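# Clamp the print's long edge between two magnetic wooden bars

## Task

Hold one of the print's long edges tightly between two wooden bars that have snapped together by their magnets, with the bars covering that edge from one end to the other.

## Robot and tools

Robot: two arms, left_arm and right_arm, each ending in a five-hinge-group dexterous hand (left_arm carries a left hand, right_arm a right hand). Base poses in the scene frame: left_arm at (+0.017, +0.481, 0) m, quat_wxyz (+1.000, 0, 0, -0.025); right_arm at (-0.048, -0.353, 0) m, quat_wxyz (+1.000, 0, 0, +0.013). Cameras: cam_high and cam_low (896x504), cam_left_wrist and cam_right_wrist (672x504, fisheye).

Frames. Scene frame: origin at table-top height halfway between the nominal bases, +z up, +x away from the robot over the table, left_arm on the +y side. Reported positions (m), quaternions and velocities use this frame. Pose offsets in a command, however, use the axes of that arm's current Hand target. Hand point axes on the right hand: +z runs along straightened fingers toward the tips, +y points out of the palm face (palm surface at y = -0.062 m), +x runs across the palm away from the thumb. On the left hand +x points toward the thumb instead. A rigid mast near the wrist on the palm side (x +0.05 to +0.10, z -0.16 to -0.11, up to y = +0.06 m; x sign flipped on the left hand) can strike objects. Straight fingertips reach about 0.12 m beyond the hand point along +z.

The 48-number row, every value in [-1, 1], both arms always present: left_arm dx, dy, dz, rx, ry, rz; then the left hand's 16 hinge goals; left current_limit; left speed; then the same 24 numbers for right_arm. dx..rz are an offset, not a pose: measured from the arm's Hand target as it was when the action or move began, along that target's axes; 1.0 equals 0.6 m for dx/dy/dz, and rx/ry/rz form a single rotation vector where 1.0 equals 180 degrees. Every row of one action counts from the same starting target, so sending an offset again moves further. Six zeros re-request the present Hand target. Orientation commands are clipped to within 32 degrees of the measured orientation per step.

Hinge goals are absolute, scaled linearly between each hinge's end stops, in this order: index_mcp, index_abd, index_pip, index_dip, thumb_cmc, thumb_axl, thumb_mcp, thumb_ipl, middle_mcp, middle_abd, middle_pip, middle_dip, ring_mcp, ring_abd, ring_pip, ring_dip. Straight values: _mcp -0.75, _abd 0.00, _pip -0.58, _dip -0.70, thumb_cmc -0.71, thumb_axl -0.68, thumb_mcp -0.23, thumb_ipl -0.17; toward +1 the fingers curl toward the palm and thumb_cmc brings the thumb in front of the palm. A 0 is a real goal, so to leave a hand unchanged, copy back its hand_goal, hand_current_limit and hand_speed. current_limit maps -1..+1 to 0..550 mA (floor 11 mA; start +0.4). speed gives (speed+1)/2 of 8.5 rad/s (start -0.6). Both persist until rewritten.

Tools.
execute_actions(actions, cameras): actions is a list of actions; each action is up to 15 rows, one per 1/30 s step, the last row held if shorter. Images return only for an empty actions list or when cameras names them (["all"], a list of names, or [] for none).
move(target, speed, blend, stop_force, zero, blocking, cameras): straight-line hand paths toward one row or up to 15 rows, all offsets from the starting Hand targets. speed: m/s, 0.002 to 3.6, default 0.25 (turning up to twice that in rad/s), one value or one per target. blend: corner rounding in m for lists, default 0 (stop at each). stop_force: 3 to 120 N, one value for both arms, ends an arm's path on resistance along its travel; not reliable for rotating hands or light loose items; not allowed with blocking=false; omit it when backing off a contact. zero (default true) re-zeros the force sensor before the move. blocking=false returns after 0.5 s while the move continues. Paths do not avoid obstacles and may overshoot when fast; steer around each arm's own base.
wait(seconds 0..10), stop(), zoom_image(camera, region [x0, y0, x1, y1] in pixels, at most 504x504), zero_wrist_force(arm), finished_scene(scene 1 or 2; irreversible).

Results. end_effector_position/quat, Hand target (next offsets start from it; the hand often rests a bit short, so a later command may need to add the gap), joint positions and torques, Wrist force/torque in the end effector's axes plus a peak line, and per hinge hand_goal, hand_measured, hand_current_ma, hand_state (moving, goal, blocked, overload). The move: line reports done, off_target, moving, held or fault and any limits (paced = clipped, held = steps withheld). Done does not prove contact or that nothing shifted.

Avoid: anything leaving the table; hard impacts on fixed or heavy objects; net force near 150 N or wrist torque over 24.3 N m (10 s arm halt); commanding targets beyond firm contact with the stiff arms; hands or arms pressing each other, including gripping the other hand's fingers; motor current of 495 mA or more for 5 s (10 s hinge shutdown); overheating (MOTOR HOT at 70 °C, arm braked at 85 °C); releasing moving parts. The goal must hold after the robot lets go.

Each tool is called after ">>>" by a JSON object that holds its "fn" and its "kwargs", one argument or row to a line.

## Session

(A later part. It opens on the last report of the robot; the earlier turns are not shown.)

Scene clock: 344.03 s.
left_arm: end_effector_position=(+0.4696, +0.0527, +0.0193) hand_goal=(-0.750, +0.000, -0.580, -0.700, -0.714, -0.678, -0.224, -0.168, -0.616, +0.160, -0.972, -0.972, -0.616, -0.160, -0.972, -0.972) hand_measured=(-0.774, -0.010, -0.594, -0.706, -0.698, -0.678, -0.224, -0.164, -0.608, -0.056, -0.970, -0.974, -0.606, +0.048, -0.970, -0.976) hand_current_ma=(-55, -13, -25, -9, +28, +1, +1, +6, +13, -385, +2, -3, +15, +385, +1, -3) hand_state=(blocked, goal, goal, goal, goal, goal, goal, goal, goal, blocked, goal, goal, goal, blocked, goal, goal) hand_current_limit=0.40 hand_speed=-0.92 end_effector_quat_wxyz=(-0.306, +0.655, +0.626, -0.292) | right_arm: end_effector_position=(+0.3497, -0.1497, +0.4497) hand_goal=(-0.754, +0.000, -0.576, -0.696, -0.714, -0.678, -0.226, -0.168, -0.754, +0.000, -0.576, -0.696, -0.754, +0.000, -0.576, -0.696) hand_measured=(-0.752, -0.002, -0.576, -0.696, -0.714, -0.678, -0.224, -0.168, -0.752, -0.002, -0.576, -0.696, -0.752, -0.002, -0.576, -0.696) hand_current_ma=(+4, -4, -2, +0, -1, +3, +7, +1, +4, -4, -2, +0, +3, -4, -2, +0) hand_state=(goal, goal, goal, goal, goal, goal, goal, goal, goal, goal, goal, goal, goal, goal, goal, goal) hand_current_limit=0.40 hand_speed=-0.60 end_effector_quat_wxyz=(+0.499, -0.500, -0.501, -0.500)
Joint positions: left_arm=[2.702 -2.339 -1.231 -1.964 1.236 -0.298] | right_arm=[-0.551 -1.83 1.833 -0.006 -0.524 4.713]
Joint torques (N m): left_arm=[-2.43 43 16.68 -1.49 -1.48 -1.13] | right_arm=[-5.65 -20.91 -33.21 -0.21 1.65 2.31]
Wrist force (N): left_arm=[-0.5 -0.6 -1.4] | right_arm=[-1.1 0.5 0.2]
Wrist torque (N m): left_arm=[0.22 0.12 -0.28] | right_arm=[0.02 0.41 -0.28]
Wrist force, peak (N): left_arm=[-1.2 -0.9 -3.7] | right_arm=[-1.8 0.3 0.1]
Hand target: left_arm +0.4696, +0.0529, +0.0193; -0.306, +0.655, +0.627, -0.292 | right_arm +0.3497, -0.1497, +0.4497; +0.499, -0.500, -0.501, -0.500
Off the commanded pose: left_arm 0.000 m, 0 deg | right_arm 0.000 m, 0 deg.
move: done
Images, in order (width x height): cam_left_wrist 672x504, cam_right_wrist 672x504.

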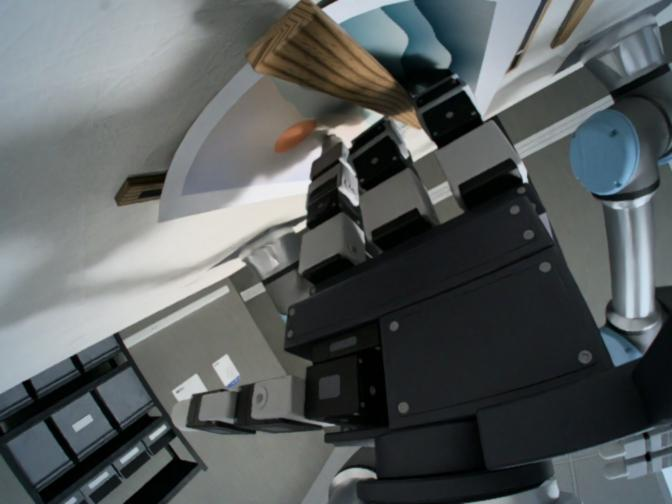

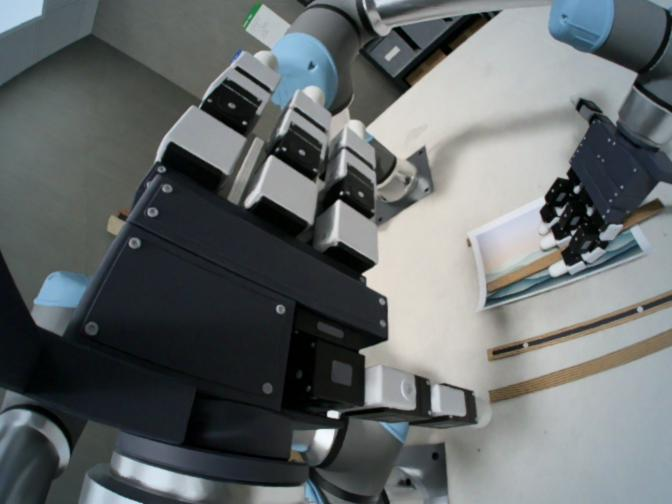

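>>> {"fn": "move", "kwargs": {
  "target": [
    [0.0001, -0.0767, -0.0644, 0,0,0, -0.75,0,-0.58,-0.70,-0.714,-0.678,-0.2247,-0.1676,-0.6164,0.16,-0.971,-0.971,-0.6164,-0.16,-0.971,-0.971,0.4,-0.92, 0,0,0,0,0,0, -0.754,0,-0.576,-0.696,-0.714,-0.678,-0.226,-0.168,-0.754,0,-0.576,-0.696,-0.754,0,-0.576,-0.696,0.4,-0.6],
    [0.2045, -0.1043, -0.0314, -0.00001,0.00767,0.00644, -0.973,0,-0.971,-0.696,-0.714,-0.678,-0.2247,-0.1676,-0.6164,0.16,-0.971,-0.971,-0.6164,-0.16,-0.971,-0.971,0.4,-0.92, 0,0,0,0,0,0, -0.754,0,-0.576,-0.696,-0.714,-0.678,-0.226,-0.168,-0.754,0,-0.576,-0.696,-0.754,0,-0.576,-0.696,0.4,-0.6]
  ],
  "speed": [0.04, 0.07],
  "blend": [0.02, 0],
  "cameras": ["all"]
}}

>>> {"fn": "zoom_image", "kwargs": {
  "camera": "cam_right_wrist",
  "region": [440, 110, 672, 310]
}}

>>> {"fn": "zoom_image", "kwargs": {
  "camera": "cam_high",
  "region": [420, 170, 560, 300]
}}

>>> {"fn": "zoom_image", "kwargs": {
  "camera": "cam_left_wrist",
  "region": [200, 0, 560, 200]
}}

Scene clock: 350.90 s.
left_arm: end_effector_position=(+0.4494, +0.1765, +0.0795) hand_goal=(-0.974, +0.000, -0.972, -0.696, -0.714, -0.678, -0.224, -0.168, -0.616, +0.160, -0.972, -0.972, -0.616, -0.160, -0.972, -0.972) hand_measured=(-0.950, -0.002, -0.964, -0.698, -0.698, -0.678, -0.224, -0.164, -0.608, -0.056, -0.970, -0.974, -0.606, +0.048, -0.970, -0.976) hand_current_ma=(+55, -2, +10, -2, +28, +1, +1, +6, +13, -385, +2, -3, +15, +385, +1, -3) hand_state=(blocked, goal, goal, goal, goal, goal, goal, goal, goal, blocked, goal, goal, goal, blocked, goal, goal) hand_current_limit=0.40 hand_speed=-0.92 end_effector_quat_wxyz=(-0.310, +0.665, +0.616, -0.287) | right_arm: end_effector_position=(+0.3497, -0.1497, +0.4497) hand_goal=(-0.754, +0.000, -0.576, -0.696, -0.714, -0.678, -0.226, -0.168, -0.754, +0.000, -0.576, -0.696, -0.754, +0.000, -0.576, -0.696) hand_measured=(-0.752, -0.002, -0.576, -0.696, -0.714, -0.678, -0.224, -0.168, -0.752, -0.002, -0.576, -0.696, -0.752, -0.002, -0.576, -0.696) hand_current_ma=(+4, -4, -2, +0, -1, +3, +7, +1, +4, -4, -2, +0, +3, -4, -2, +0) hand_state=(goal, goal, goal, goal, goal, goal, goal, goal, goal, goal, goal, goal, goal, goal, goal, goal) hand_current_limit=0.40 hand_speed=-0.60 end_effector_quat_wxyz=(+0.499, -0.500, -0.501, -0.500)
Joint positions: left_arm=[2.852 -2.089 -1.485 -1.994 1.371 -0.172] | right_arm=[-0.551 -1.83 1.833 -0.006 -0.524 4.713]
Joint torques (N m): left_arm=[-10.94 26.63 16.93 -2.52 -0.72 -1.86] | right_arm=[-5.67 -20.77 -34.8 -0.16 1.49 2.41]
Wrist force (N): left_arm=[-1.1 1.0 0.2] | right_arm=[-1.4 0.5 0.3]
Wrist torque (N m): left_arm=[-0.02 0.02 -0.36] | right_arm=[0.01 0.45 -0.31]
Wrist force, peak (N): left_arm=[-0.4 -0.6 -2.3] | right_arm=[-1.8 0.3 0.3]
Hand target: left_arm +0.4493, +0.1765, +0.0795; -0.310, +0.665, +0.616, -0.287 | right_arm +0.3497, -0.1497, +0.4497; +0.499, -0.500, -0.501, -0.500
Off the commanded pose: left_arm 0.000 m, 0 deg | right_arm 0.000 m, 0 deg.
move: done

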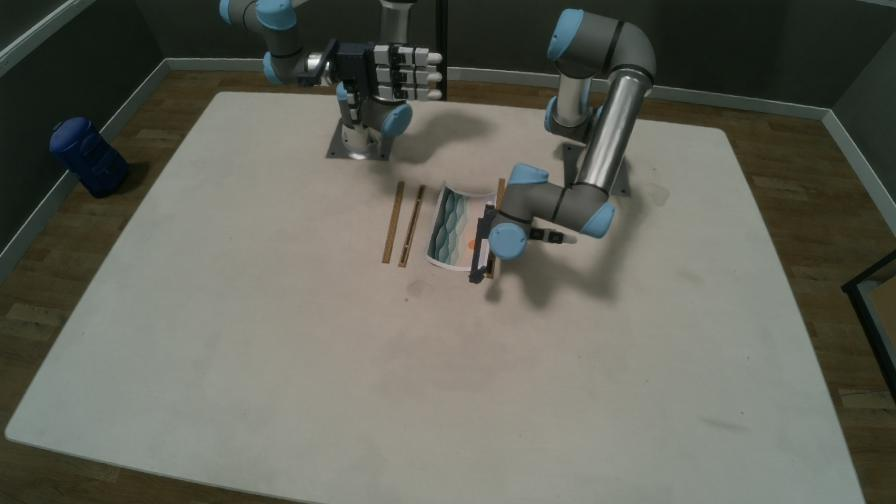

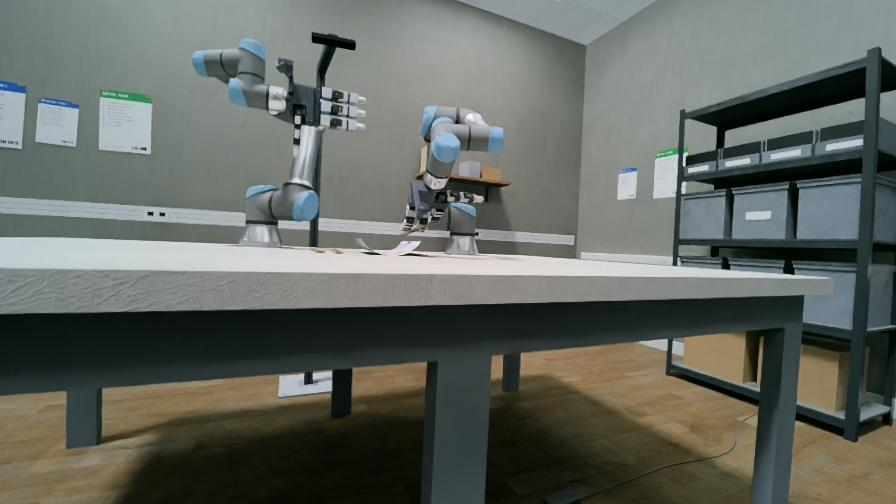

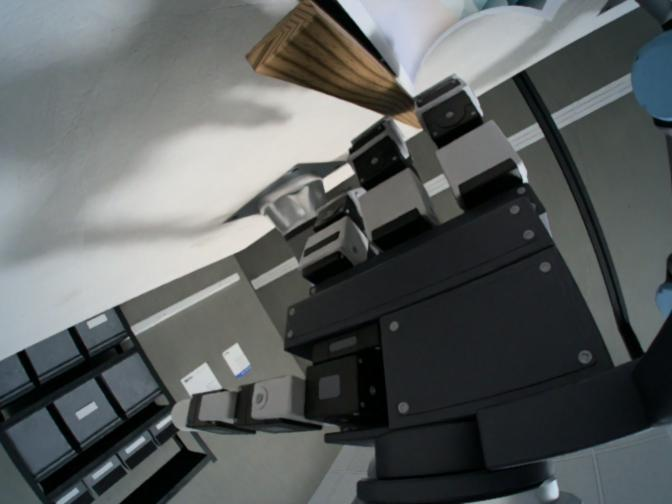

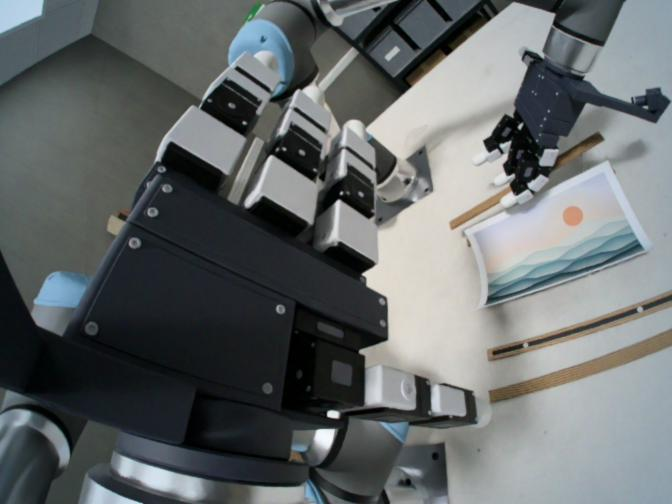

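Scaled by 2.172 from the camera's 672x504 image, which has a finer 960x720 frame.

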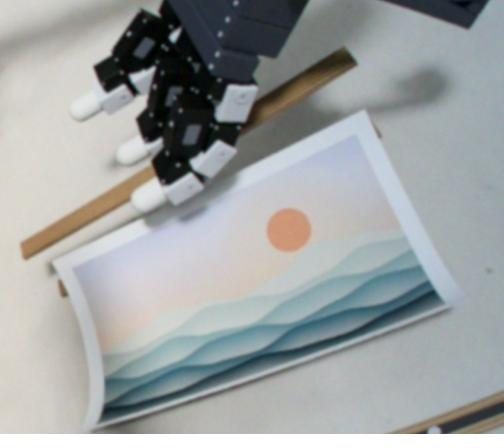

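Scaled by 3.600.

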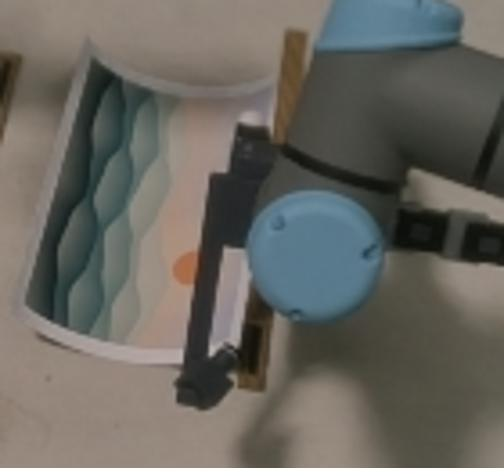

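Scaled by 1.400 from the camera's 672x504 image, which has a finer 960x720 frame.

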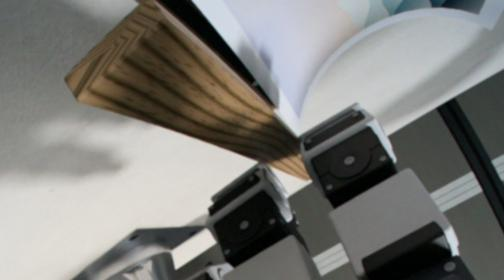

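>>> {"fn": "zoom_image", "kwargs": {
  "camera": "cam_high",
  "region": [470, 240, 510, 290]
}}

>>> {"fn": "zoom_image", "kwargs": {
  "camera": "cam_high",
  "region": [480, 170, 520, 220]
}}

>>> {"fn": "zoom_image", "kwargs": {
  "camera": "cam_right_wrist",
  "region": [445, 210, 505, 255]
}}

>>> {"fn": "zoom_image", "kwargs": {
  "camera": "cam_right_wrist",
  "region": [570, 130, 650, 190]
}}

Scaled by 10.080.

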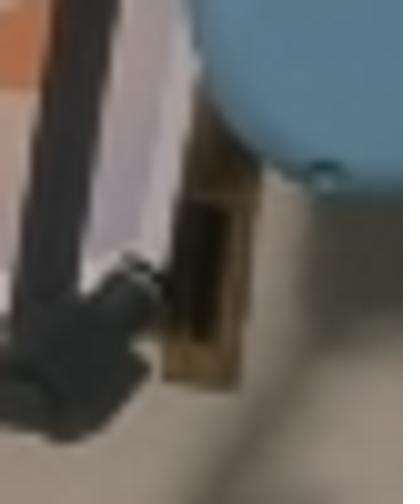

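Scaled by 10.080.

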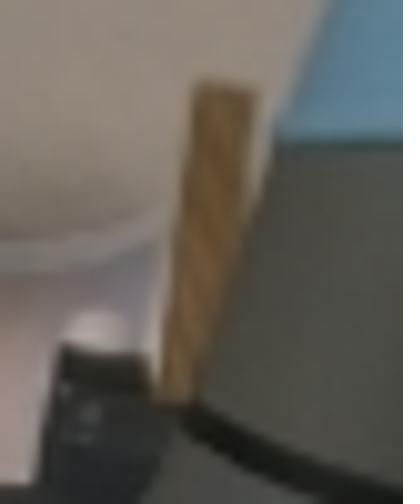

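Scaled by 8.400 from the camera's 672x504 image, which has a finer 960x720 frame.

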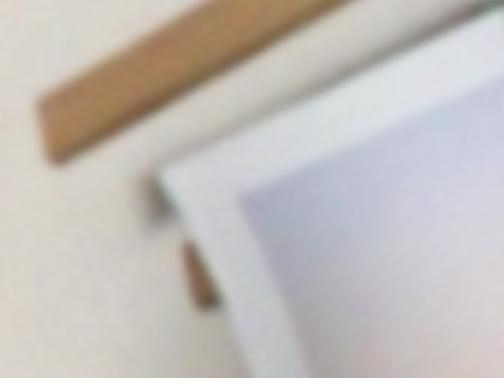

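Scaled by 6.300 from the camera's 672x504 image, which has a finer 960x720 frame.

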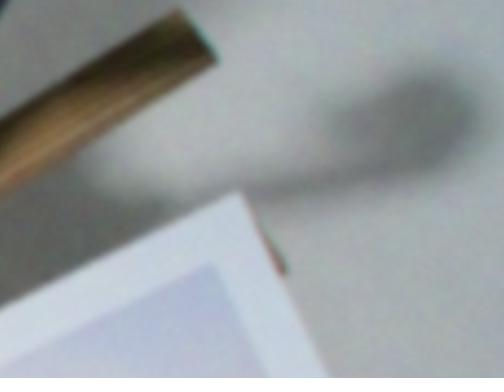

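>>> {"fn": "move", "kwargs": {
  "target": [
    [0, -0.0517, -0.0434, 0,0,0, -0.973,0,-0.971,-0.696,-0.714,-0.678,-0.2247,-0.1676,-0.6164,0.16,-0.971,-0.971,-0.6164,-0.16,-0.971,-0.971,0.4,-0.92, 0,0,0,0,0,0, -0.754,0,-0.576,-0.696,-0.714,-0.678,-0.226,-0.168,-0.754,0,-0.576,-0.696,-0.754,0,-0.576,-0.696,0.4,-0.6],
    [-0.27485,-0.17715,0.1059, 0,0,0, -0.339,0,-0.58,-0.70,-0.714,-0.678,-0.2247,-0.1676,-0.6164,0.16,-0.971,-0.971,-0.6164,-0.16,-0.971,-0.971,0.4,-0.88, 0,0,0,0,0,0, -0.754,0,-0.576,-0.696,-0.714,-0.678,-0.226,-0.168,-0.754,0,-0.576,-0.696,-0.754,0,-0.576,-0.696,0.4,-0.6],
    [-0.27485,-0.11588,0.15737, 0,0,0, -0.339,0,-0.58,-0.70,-0.714,-0.678,-0.2247,-0.1676,-0.6164,0.16,-0.971,-0.971,-0.6164,-0.16,-0.971,-0.971,0.4,-0.88, 0,0,0,0,0,0, -0.754,0,-0.576,-0.696,-0.714,-0.678,-0.226,-0.168,-0.754,0,-0.576,-0.696,-0.754,0,-0.576,-0.696,0.4,-0.6]
  ],
  "speed": [0.06, 0.09, 0.03],
  "blend": [0.02, 0, 0],
  "cameras": ["all"]
}}

Scene clock: 366.27 s.
left_arm: end_effector_position=(+0.3201, +0.0211, +0.0716) hand_goal=(-0.340, +0.000, -0.580, -0.700, -0.714, -0.678, -0.224, -0.168, -0.616, +0.160, -0.972, -0.972, -0.616, -0.160, -0.972, -0.972) hand_measured=(-0.338, -0.002, -0.580, -0.698, -0.698, -0.678, -0.224, -0.164, -0.608, -0.056, -0.970, -0.974, -0.606, +0.048, -0.970, -0.976) hand_current_ma=(+2, -2, -1, +1, +28, +1, +1, +6, +13, -385, +2, -3, +15, +385, +1, -3) hand_state=(goal, goal, goal, goal, goal, goal, goal, goal, goal, blocked, goal, goal, goal, blocked, goal, goal) hand_current_limit=0.40 hand_speed=-0.88 end_effector_quat_wxyz=(-0.310, +0.665, +0.616, -0.287) end_effector_velocity=(+0.000, +0.001, +0.001) end_effector_angular_velocity=(+0.002, +0.002, +0.000) | right_arm: end_effector_position=(+0.3497, -0.1497, +0.4497) hand_goal=(-0.754, +0.000, -0.576, -0.696, -0.714, -0.678, -0.226, -0.168, -0.754, +0.000, -0.576, -0.696, -0.754, +0.000, -0.576, -0.696) hand_measured=(-0.752, -0.002, -0.576, -0.696, -0.714, -0.678, -0.224, -0.168, -0.752, -0.002, -0.576, -0.696, -0.752, -0.002, -0.576, -0.696) hand_current_ma=(+4, -4, -2, +0, -1, +3, +7, +1, +4, -4, -2, +0, +3, -4, -2, +0) hand_state=(goal, goal, goal, goal, goal, goal, goal, goal, goal, goal, goal, goal, goal, goal, goal, goal) hand_current_limit=0.40 hand_speed=-0.60 end_effector_quat_wxyz=(+0.499, -0.500, -0.501, -0.500)
Joint positions: left_arm=[2.537 -2.096 -1.51 -1.891 1.14 -0.398] | right_arm=[-0.551 -1.83 1.833 -0.006 -0.524 4.713]
Joint velocities: left_arm=[0.001 0.002 0.001 -0.005 0 0] | right_arm=[within noise]
Joint torques (N m): left_arm=[13.05 50.53 26.36 -2.15 0.89 1.66] | right_arm=[-5.42 -21.06 -34.37 -0.07 1.51 2.54]
Wrist force (N): left_arm=[-0.7 1.1 -0.3] | right_arm=[-1.4 0.3 0.2]
Wrist torque (N m): left_arm=[0.13 -0.06 -0.38] | right_arm=[-0.01 0.45 -0.31]
Wrist force, peak (N): left_arm=[-1.3 1.6 0.6] | right_arm=[-1.7 0.2 0.4]
Hand target: left_arm +0.3201, +0.0210, +0.0718; -0.310, +0.665, +0.616, -0.287 | right_arm +0.3497, -0.1497, +0.4497; +0.499, -0.500, -0.501, -0.500
Off the commanded pose: left_arm 0.000 m, 0 deg | right_arm 0.000 m, 0 deg.
move: done

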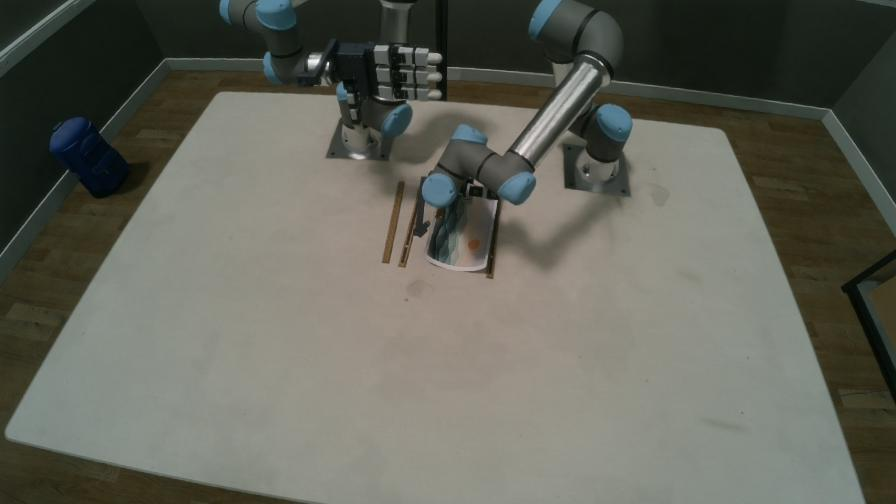

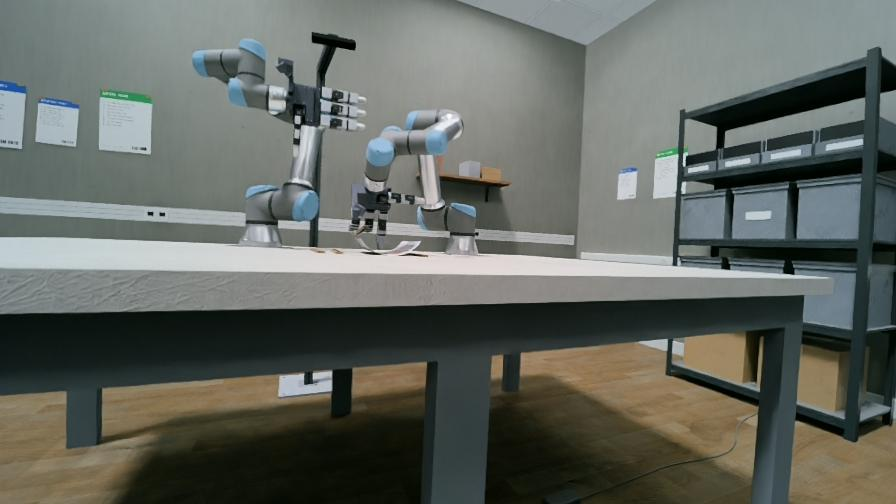

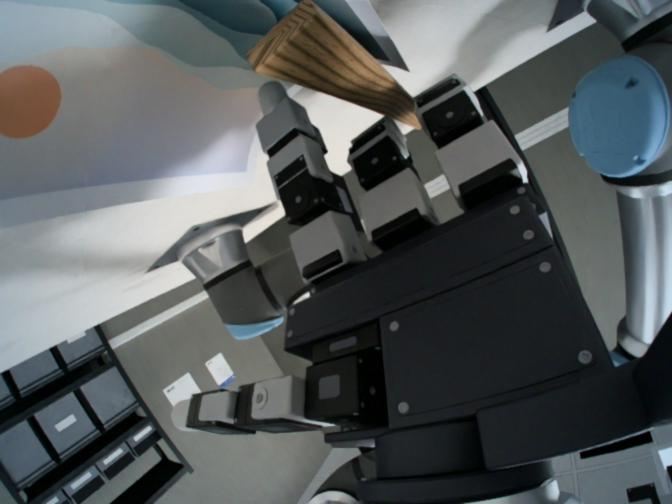

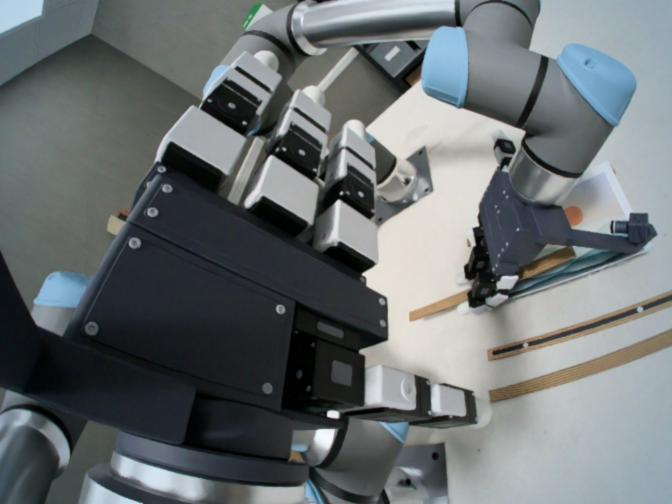

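>>> {"fn": "zoom_image", "kwargs": {
  "camera": "cam_high",
  "region": [415, 185, 515, 285]
}}

Scaled by 5.040.

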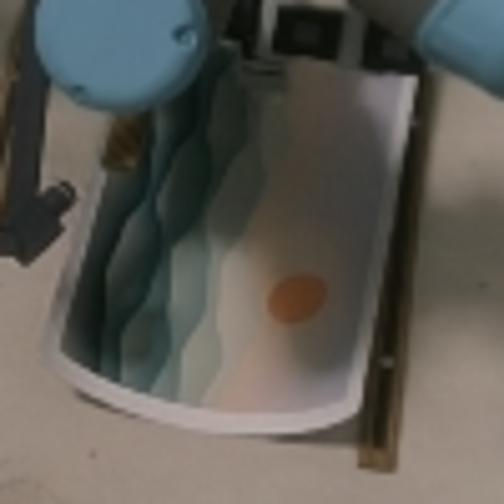

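>>> {"fn": "move", "kwargs": {
  "target": [0, 0.0278, 0.0234, 0,0,0, -0.339,0,-0.58,-0.70,-0.714,-0.678,-0.2247,-0.1676,-0.6164,0.16,-0.971,-0.971,-0.6164,-0.16,-0.971,-0.971,0.4,-0.88, 0,0,0,0,0,0, -0.754,0,-0.576,-0.696,-0.714,-0.678,-0.226,-0.168,-0.754,0,-0.576,-0.696,-0.754,0,-0.576,-0.696,0.4,-0.6],
  "speed": 0.008,
  "stop_force": 3,
  "cameras": ["cam_high", "cam_left_wrist"]
}}

>>> {"fn": "zoom_image", "kwargs": {
  "camera": "cam_high",
  "region": [415, 185, 515, 285]
}}

Scene clock: 369.87 s.
left_arm: end_effector_position=(+0.3201, +0.0211, +0.0614) hand_goal=(-0.340, +0.000, -0.580, -0.700, -0.714, -0.678, -0.224, -0.168, -0.616, +0.160, -0.972, -0.972, -0.616, -0.160, -0.972, -0.972) hand_measured=(-0.338, -0.002, -0.580, -0.698, -0.698, -0.678, -0.224, -0.164, -0.608, -0.056, -0.970, -0.974, -0.606, +0.048, -0.970, -0.976) hand_current_ma=(+2, -2, -1, +1, +28, +1, +1, +6, +13, -385, +2, -3, +15, +385, +1, -3) hand_state=(goal, goal, goal, goal, goal, goal, goal, goal, goal, blocked, goal, goal, goal, blocked, goal, goal) hand_current_limit=0.40 hand_speed=-0.88 end_effector_quat_wxyz=(-0.310, +0.665, +0.616, -0.287) | right_arm: end_effector_position=(+0.3497, -0.1497, +0.4497) hand_goal=(-0.754, +0.000, -0.576, -0.696, -0.714, -0.678, -0.226, -0.168, -0.754, +0.000, -0.576, -0.696, -0.754, +0.000, -0.576, -0.696) hand_measured=(-0.752, -0.002, -0.576, -0.696, -0.714, -0.678, -0.224, -0.168, -0.752, -0.002, -0.576, -0.696, -0.752, -0.002, -0.576, -0.696) hand_current_ma=(+4, -4, -2, +0, -1, +3, +7, +1, +4, -4, -2, +0, +3, -4, -2, +0) hand_state=(goal, goal, goal, goal, goal, goal, goal, goal, goal, goal, goal, goal, goal, goal, goal, goal) hand_current_limit=0.40 hand_speed=-0.60 end_effector_quat_wxyz=(+0.499, -0.500, -0.501, -0.500)
Joint positions: left_arm=[2.537 -2.107 -1.521 -1.869 1.14 -0.398] | right_arm=[-0.551 -1.83 1.833 -0.006 -0.524 4.713]
Joint torques (N m): left_arm=[12.39 51.32 26.01 -2.12 0.86 1.85] | right_arm=[-5.52 -21.86 -32.96 -0.22 1.6 2.33]
Wrist force (N): left_arm=[-0.9 -0.9 -3.0] | right_arm=[-1.3 0.0 0.0]
Wrist torque (N m): left_arm=[0.29 0.04 -0.44] | right_arm=[-0.03 0.44 -0.31]
Wrist force, peak (N): left_arm=[-0.7 -3.8 -6.8] | right_arm=[-1.7 0.3 0.1]
Hand target: left_arm +0.3201, +0.0211, +0.0614; -0.310, +0.665, +0.616, -0.287 (not the last commanded pose) | right_arm +0.3497, -0.1497, +0.4497; +0.499, -0.500, -0.501, -0.500
Off the commanded pose: left_arm 0.011 m, 0 deg | right_arm 0.000 m, 0 deg.
move: contact (left_arm)
Images, in order (width x height): cam_high 896x504, cam_left_wrist 672x504.

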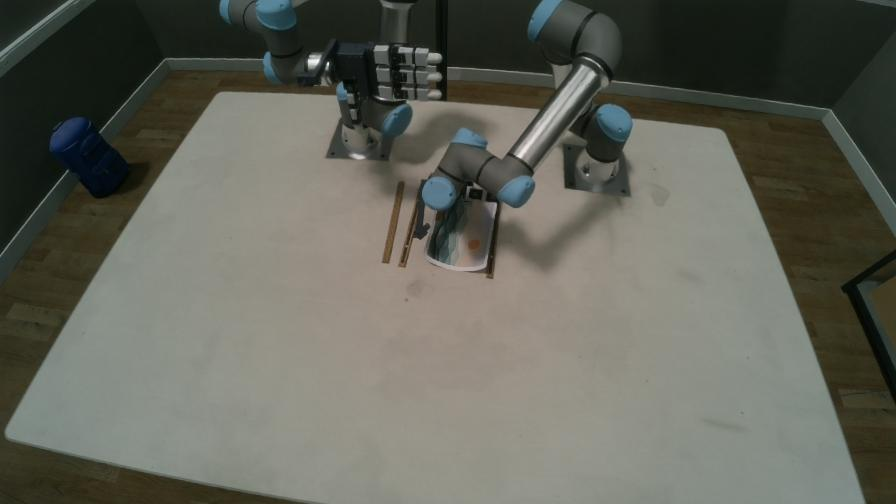

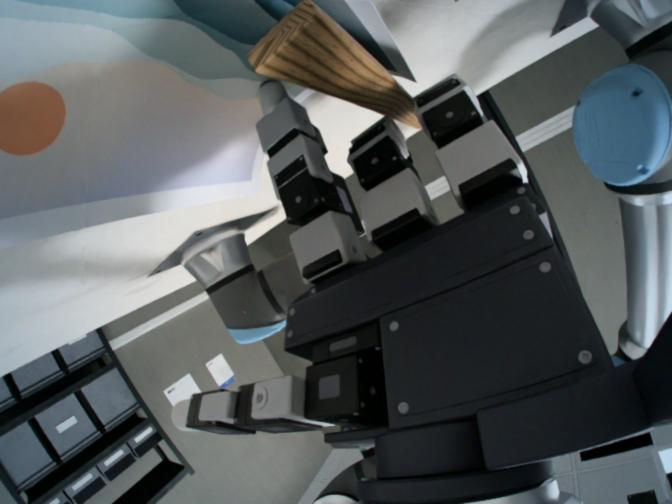

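Scaled by 5.040.

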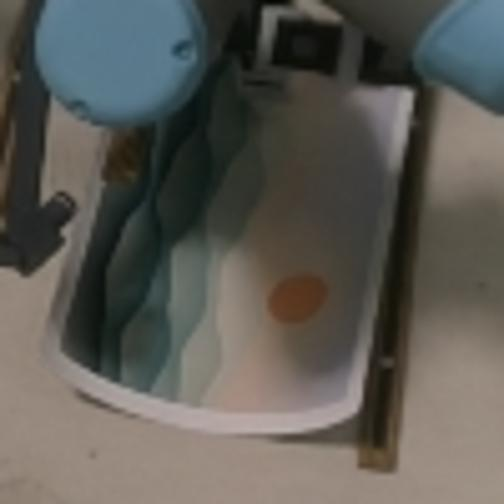

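>>> {"fn": "move", "kwargs": {
  "target": [-0.0133, 0.00066, -0.00078, 0,0,0, -0.339,0,-0.58,-0.70,-0.714,-0.678,-0.2247,-0.1676,-0.6164,0.16,-0.971,-0.971,-0.6164,-0.16,-0.971,-0.971,0.4,-0.88, 0,0,0,0,0,0, -0.754,0,-0.576,-0.696,-0.714,-0.678,-0.226,-0.168,-0.754,0,-0.576,-0.696,-0.754,0,-0.576,-0.696,0.4,-0.6],
  "speed": 0.012,
  "cameras": ["cam_high"]
}}

>>> {"fn": "zoom_image", "kwargs": {
  "camera": "cam_high",
  "region": [415, 185, 515, 285]
}}

Scene clock: 376.60 s.
left_arm: end_effector_position=(+0.3200, +0.0129, +0.0614) hand_goal=(-0.340, +0.000, -0.580, -0.700, -0.714, -0.678, -0.224, -0.168, -0.616, +0.160, -0.972, -0.972, -0.616, -0.160, -0.972, -0.972) hand_measured=(-0.340, -0.004, -0.580, -0.700, -0.698, -0.678, -0.224, -0.164, -0.608, -0.056, -0.970, -0.974, -0.606, +0.048, -0.970, -0.976) hand_current_ma=(+0, -4, -1, +0, +28, +1, +1, +6, +13, -385, +2, -3, +15, +385, +1, -3) hand_state=(goal, goal, goal, goal, goal, goal, goal, goal, goal, blocked, goal, goal, goal, blocked, goal, goal) hand_current_limit=0.40 hand_speed=-0.88 end_effector_quat_wxyz=(-0.310, +0.665, +0.616, -0.287) | right_arm: end_effector_position=(+0.3497, -0.1497, +0.4497) hand_goal=(-0.754, +0.000, -0.576, -0.696, -0.714, -0.678, -0.226, -0.168, -0.754, +0.000, -0.576, -0.696, -0.754, +0.000, -0.576, -0.696) hand_measured=(-0.752, -0.002, -0.576, -0.696, -0.714, -0.678, -0.224, -0.168, -0.752, -0.002, -0.576, -0.696, -0.752, -0.002, -0.576, -0.696) hand_current_ma=(+4, -4, -2, +0, -1, +3, +7, +1, +4, -4, -2, +0, +3, -4, -2, +0) hand_state=(goal, goal, goal, goal, goal, goal, goal, goal, goal, goal, goal, goal, goal, goal, goal, goal) hand_current_limit=0.40 hand_speed=-0.60 end_effector_quat_wxyz=(+0.499, -0.500, -0.501, -0.500)
Joint positions: left_arm=[2.527 -2.12 -1.501 -1.873 1.133 -0.406] | right_arm=[-0.551 -1.83 1.833 -0.006 -0.524 4.713]
Joint torques (N m): left_arm=[0.96 42.05 12.93 -1.34 -0.96 -0.47] | right_arm=[-5.2 -21.83 -33.41 -0.13 1.64 2.42]
Wrist force (N): left_arm=[-0.4 0.0 -1.0] | right_arm=[-1.6 0.1 0.2]
Wrist torque (N m): left_arm=[0.17 -0.01 -0.30] | right_arm=[-0.03 0.47 -0.33]
Wrist force, peak (N): left_arm=[-0.8 -1.2 -3.3] | right_arm=[-1.7 0.2 0.4]
Hand target: left_arm +0.3201, +0.0131, +0.0614; -0.310, +0.665, +0.616, -0.287 | right_arm +0.3497, -0.1497, +0.4497; +0.499, -0.500, -0.501, -0.500
Off the commanded pose: left_arm 0.000 m, 0 deg | right_arm 0.000 m, 0 deg.
move: done
Images, in order (width x height): cam_high 896x504.

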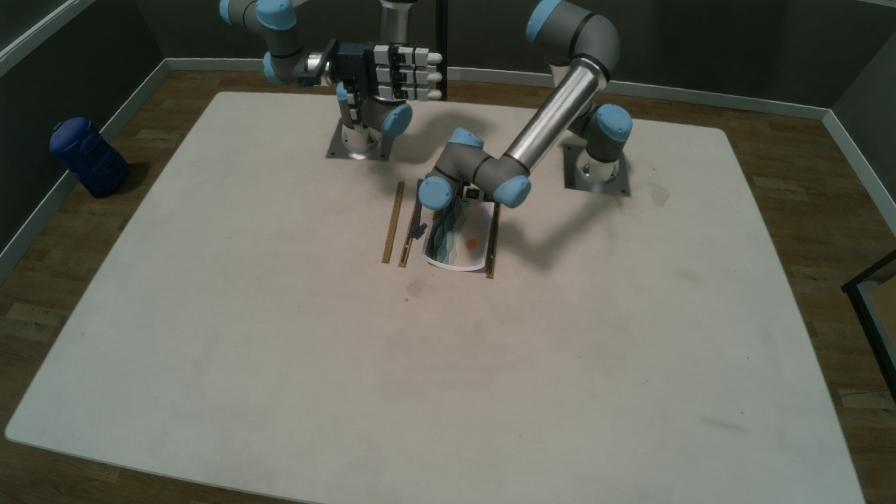

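Scaled by 5.040.

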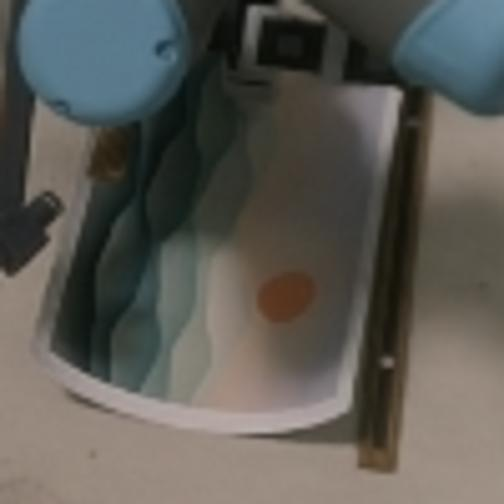

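>>> {"fn": "move", "kwargs": {
  "target": [
    [0, -0.0766, -0.0643, 0,0,0, -0.339,0,-0.58,-0.70,-0.714,-0.678,-0.2247,-0.1676,-0.6164,0.16,-0.971,-0.971,-0.6164,-0.16,-0.971,-0.971,0.4,-0.88, 0,0,0,0,0,0, -0.754,0,-0.576,-0.696,-0.714,-0.678,-0.226,-0.168,-0.754,0,-0.576,-0.696,-0.754,0,-0.576,-0.696,0.4,-0.6],
    [0.22858,0.18833,-0.37975, 0,0,0, -0.339,0,-0.58,-0.70,-0.714,-0.678,-0.2247,-0.1676,-0.6164,0.16,-0.971,-0.971,-0.6164,-0.16,-0.971,-0.971,0.4,-0.88, 0,0,0,0,0,0, -0.754,0,-0.576,-0.696,-0.714,-0.678,-0.226,-0.168,-0.754,0,-0.576,-0.696,-0.754,0,-0.576,-0.696,0.4,-0.6],
    [0.22858,0.26287,-0.31713, 0,0,0, -0.339,0,-0.58,-0.70,-0.714,-0.678,-0.2247,-0.1676,-0.6164,0.16,-0.971,-0.971,-0.6164,-0.16,-0.971,-0.971,0.4,-0.88, 0,0,0,0,0,0, -0.754,0,-0.576,-0.696,-0.714,-0.678,-0.226,-0.168,-0.754,0,-0.576,-0.696,-0.754,0,-0.576,-0.696,0.4,-0.6]
  ],
  "speed": [0.06, 0.1, 0.03],
  "blend": [0.02, 0.02, 0],
  "cameras": ["all"]
}}

>>> {"fn": "zoom_image", "kwargs": {
  "camera": "cam_high",
  "region": [415, 170, 515, 290]
}}

>>> {"fn": "zoom_image", "kwargs": {
  "camera": "cam_right_wrist",
  "region": [440, 110, 672, 310]
}}

>>> {"fn": "zoom_image", "kwargs": {
  "camera": "cam_left_wrist",
  "region": [150, 0, 450, 220]
}}

Scene clock: 386.60 s.
left_arm: end_effector_position=(+0.5770, +0.1309, +0.0628) hand_goal=(-0.340, +0.000, -0.580, -0.700, -0.714, -0.678, -0.224, -0.168, -0.616, +0.160, -0.972, -0.972, -0.616, -0.160, -0.972, -0.972) hand_measured=(-0.338, -0.002, -0.580, -0.700, -0.698, -0.678, -0.224, -0.164, -0.608, -0.056, -0.970, -0.974, -0.606, +0.048, -0.970, -0.976) hand_current_ma=(+3, -2, -1, +0, +28, +1, +1, +6, +13, -385, +2, -3, +15, +385, +1, -3) hand_state=(goal, goal, goal, goal, goal, goal, goal, goal, goal, blocked, goal, goal, goal, blocked, goal, goal) hand_current_limit=0.40 hand_speed=-0.88 end_effector_quat_wxyz=(-0.310, +0.665, +0.616, -0.287) | right_arm: end_effector_position=(+0.3497, -0.1497, +0.4497) hand_goal=(-0.754, +0.000, -0.576, -0.696, -0.714, -0.678, -0.226, -0.168, -0.754, +0.000, -0.576, -0.696, -0.754, +0.000, -0.576, -0.696) hand_measured=(-0.752, -0.002, -0.576, -0.696, -0.714, -0.678, -0.224, -0.168, -0.752, -0.002, -0.576, -0.696, -0.752, -0.002, -0.576, -0.696) hand_current_ma=(+4, -4, -2, +0, -1, +3, +7, +1, +4, -4, -2, +0, +3, -4, -2, +0) hand_state=(goal, goal, goal, goal, goal, goal, goal, goal, goal, goal, goal, goal, goal, goal, goal, goal) hand_current_limit=0.40 hand_speed=-0.60 end_effector_quat_wxyz=(+0.499, -0.500, -0.501, -0.500)
Joint positions: left_arm=[2.851 -2.426 -0.949 -2.192 1.37 -0.173] | right_arm=[-0.551 -1.83 1.833 -0.006 -0.524 4.713]
Joint torques (N m): left_arm=[-5.72 57.86 28.82 -2.3 -0.2 -0.58] | right_arm=[-5.79 -21.44 -33.74 -0.23 1.62 2.29]
Wrist force (N): left_arm=[-1.3 1.0 0.0] | right_arm=[-1.5 0.3 0.4]
Wrist torque (N m): left_arm=[0.03 0.04 -0.44] | right_arm=[-0.03 0.45 -0.31]
Wrist force, peak (N): left_arm=[-1.7 1.1 -0.1] | right_arm=[-1.7 0.7 0.4]
Hand target: left_arm +0.5770, +0.1309, +0.0631; -0.310, +0.665, +0.616, -0.287 | right_arm +0.3497, -0.1497, +0.4497; +0.499, -0.500, -0.501, -0.500
Off the commanded pose: left_arm 0.000 m, 0 deg | right_arm 0.000 m, 0 deg.
move: done

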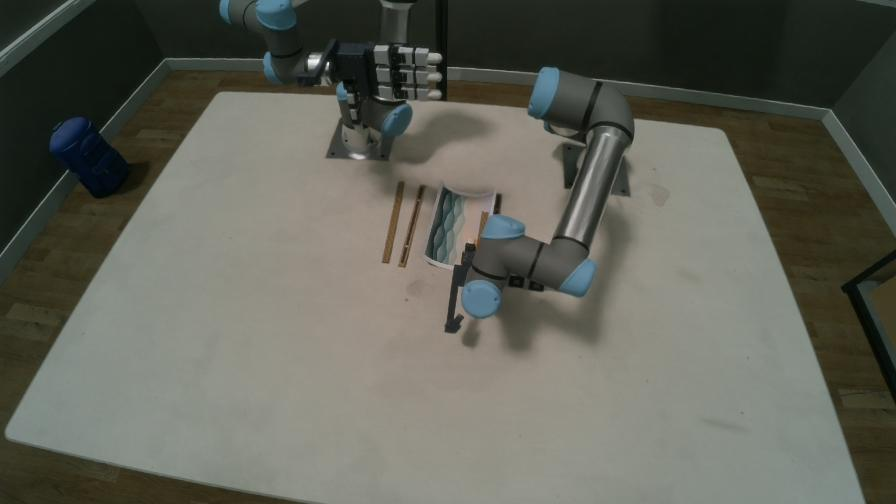

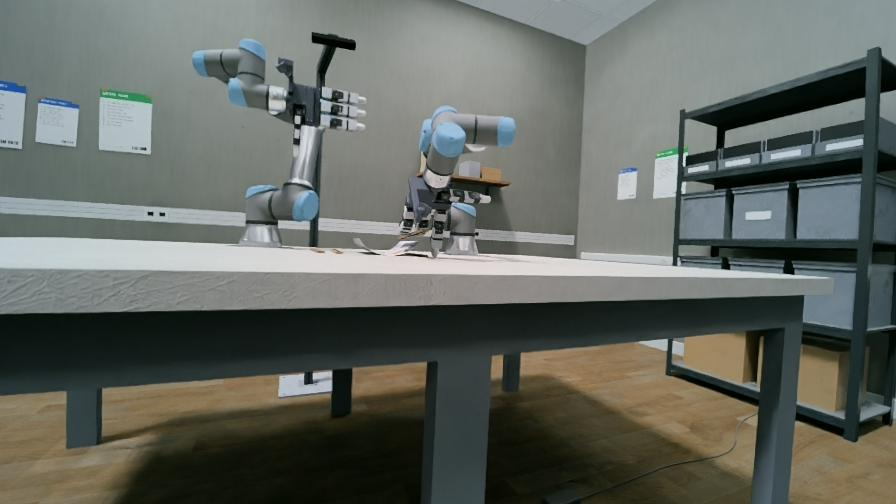

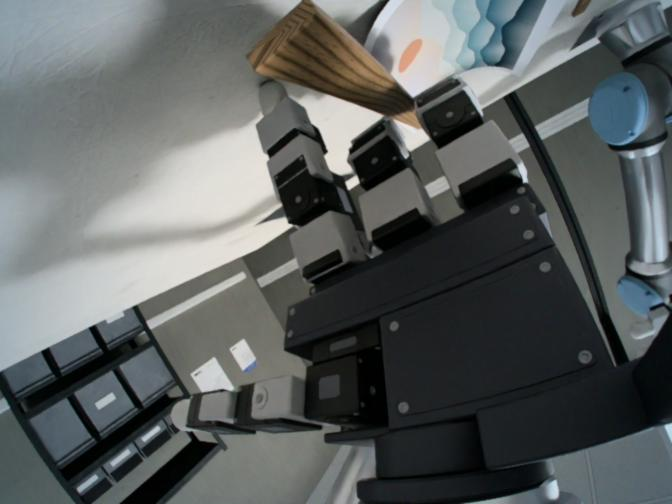

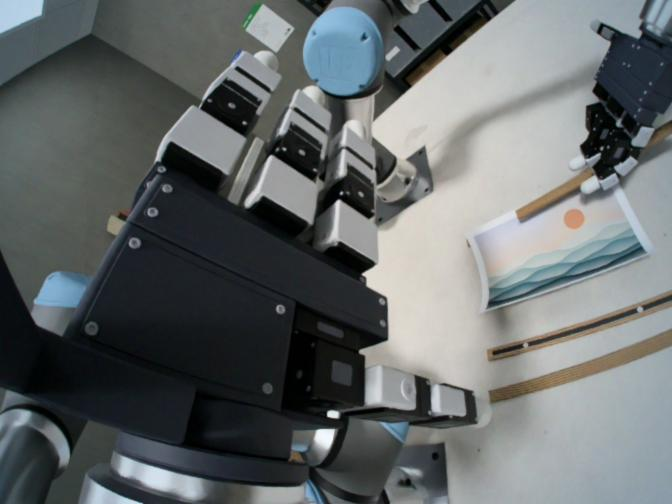

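Scaled by 4.200.

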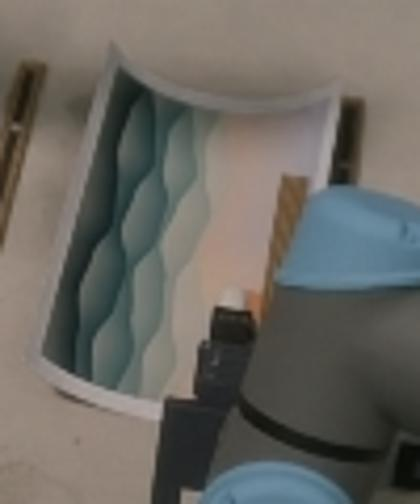

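Scaled by 2.172 from the camera's 672x504 image, which has a finer 960x720 frame.

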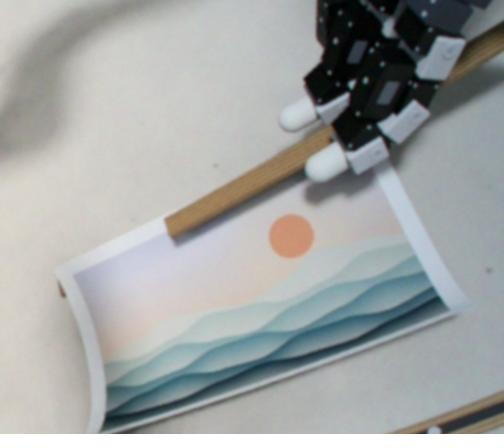

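Scaled by 1.680 from the camera's 672x504 image, which has a finer 960x720 frame.

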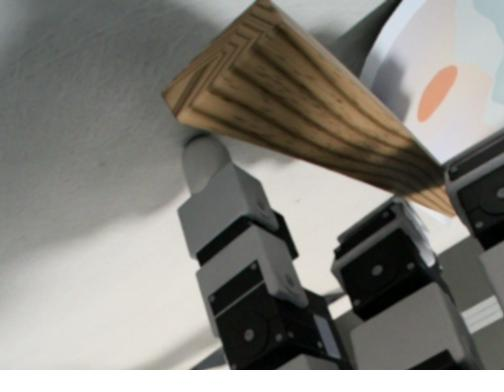

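>>> {"fn": "zoom_image", "kwargs": {
  "camera": "cam_right_wrist",
  "region": [445, 210, 505, 255]
}}

>>> {"fn": "zoom_image", "kwargs": {
  "camera": "cam_high",
  "region": [475, 175, 515, 215]
}}

Scaled by 8.400 from the camera's 672x504 image, which has a finer 960x720 frame.

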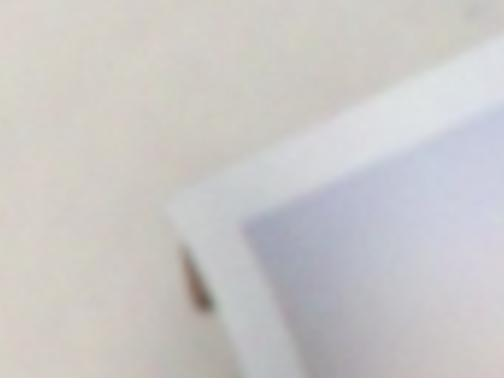

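Scaled by 12.600.

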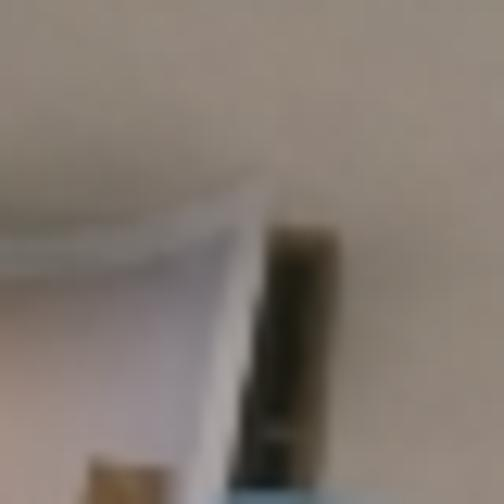

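>>> {"fn": "zoom_image", "kwargs": {
  "camera": "cam_low",
  "region": [390, 220, 460, 270]
}}

Scaled by 7.200.

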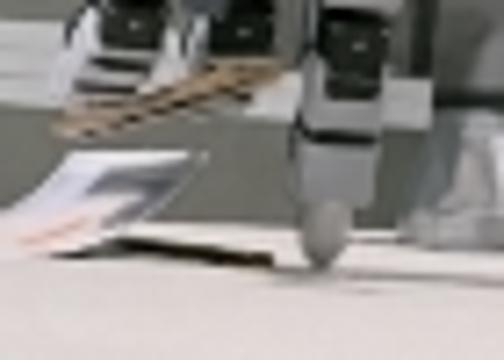

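>>> {"fn": "move", "kwargs": {
  "target": [-0.02742, 0.00135, -0.00161, 0,0,0, -0.339,0,-0.58,-0.70,-0.714,-0.678,-0.2247,-0.1676,-0.6164,0.16,-0.971,-0.971,-0.6164,-0.16,-0.971,-0.971,0.4,-0.88, 0,0,0,0,0,0, -0.754,0,-0.576,-0.696,-0.714,-0.678,-0.226,-0.168,-0.754,0,-0.576,-0.696,-0.754,0,-0.576,-0.696,0.4,-0.6],
  "speed": 0.015,
  "cameras": ["cam_low", "cam_right_wrist"]
}}

>>> {"fn": "zoom_image", "kwargs": {
  "camera": "cam_low",
  "region": [390, 220, 460, 270]
}}

Scene clock: 396.07 s.
left_arm: end_effector_position=(+0.5769, +0.1143, +0.0630) hand_goal=(-0.340, +0.000, -0.580, -0.700, -0.714, -0.678, -0.224, -0.168, -0.616, +0.160, -0.972, -0.972, -0.616, -0.160, -0.972, -0.972) hand_measured=(-0.338, -0.002, -0.580, -0.700, -0.698, -0.678, -0.224, -0.164, -0.608, -0.056, -0.970, -0.974, -0.606, +0.048, -0.970, -0.976) hand_current_ma=(+3, -2, -1, +0, +28, +1, +1, +6, +13, -385, +2, -3, +15, +385, +1, -3) hand_state=(goal, goal, goal, goal, goal, goal, goal, goal, goal, blocked, goal, goal, goal, blocked, goal, goal) hand_current_limit=0.40 hand_speed=-0.88 end_effector_quat_wxyz=(-0.310, +0.665, +0.616, -0.287) | right_arm: end_effector_position=(+0.3497, -0.1497, +0.4497) hand_goal=(-0.754, +0.000, -0.576, -0.696, -0.714, -0.678, -0.226, -0.168, -0.754, +0.000, -0.576, -0.696, -0.754, +0.000, -0.576, -0.696) hand_measured=(-0.752, -0.002, -0.576, -0.696, -0.714, -0.678, -0.224, -0.168, -0.752, -0.002, -0.576, -0.696, -0.752, -0.002, -0.576, -0.696) hand_current_ma=(+4, -4, -2, +0, -1, +3, +7, +1, +4, -4, -2, +0, +3, -4, -2, +0) hand_state=(goal, goal, goal, goal, goal, goal, goal, goal, goal, goal, goal, goal, goal, goal, goal, goal) hand_current_limit=0.40 hand_speed=-0.60 end_effector_quat_wxyz=(+0.499, -0.500, -0.501, -0.500)
Joint positions: left_arm=[2.831 -2.449 -0.906 -2.21 1.355 -0.186] | right_arm=[-0.551 -1.83 1.833 -0.006 -0.524 4.713]
Joint torques (N m): left_arm=[4.63 55.77 13.39 -0.87 -0.19 -0.45] | right_arm=[-6.02 -20.57 -33.56 0.08 1.5 2.34]
Wrist force (N): left_arm=[-1.2 0.8 -0.2] | right_arm=[-1.2 0.2 0.3]
Wrist torque (N m): left_arm=[0.05 0.05 -0.32] | right_arm=[-0.04 0.42 -0.30]
Wrist force, peak (N): left_arm=[-1.4 1.1 0.0] | right_arm=[-1.7 0.3 0.6]
Hand target: left_arm +0.5770, +0.1144, +0.0631; -0.310, +0.665, +0.616, -0.287 | right_arm +0.3497, -0.1497, +0.4497; +0.499, -0.500, -0.501, -0.500
Off the commanded pose: left_arm 0.000 m, 0 deg | right_arm 0.000 m, 0 deg.
move: done
Images, in order (width x height): cam_low 896x504, cam_right_wrist 672x504.

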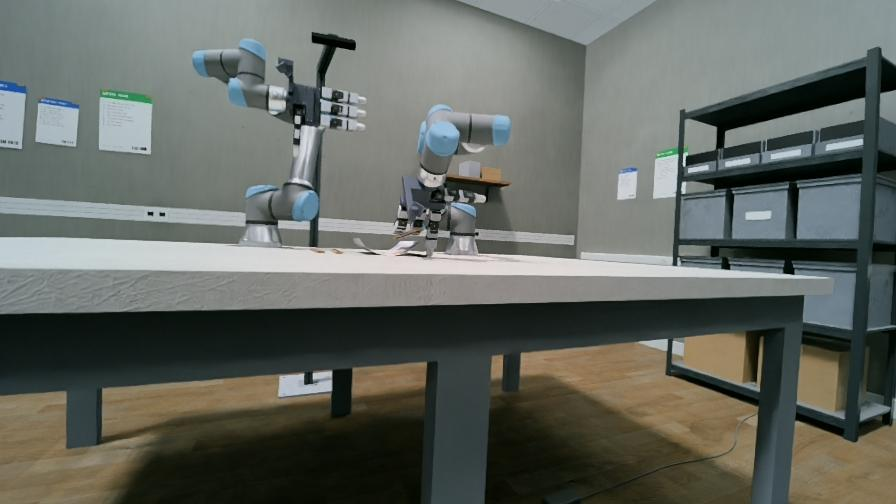

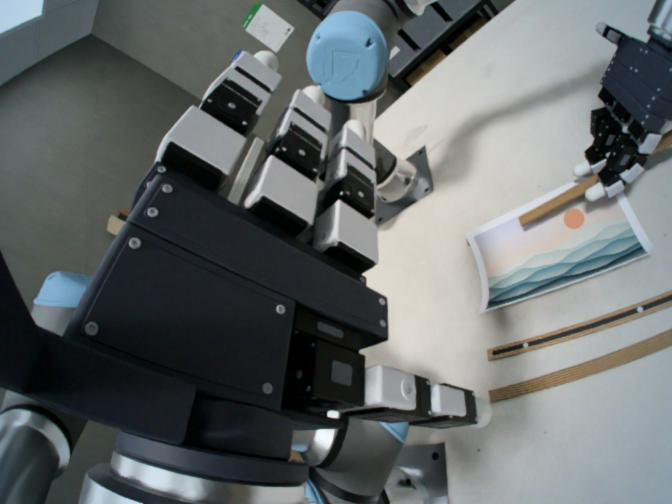

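Scaled by 7.200.

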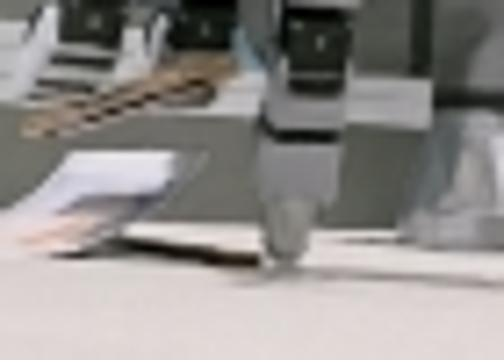

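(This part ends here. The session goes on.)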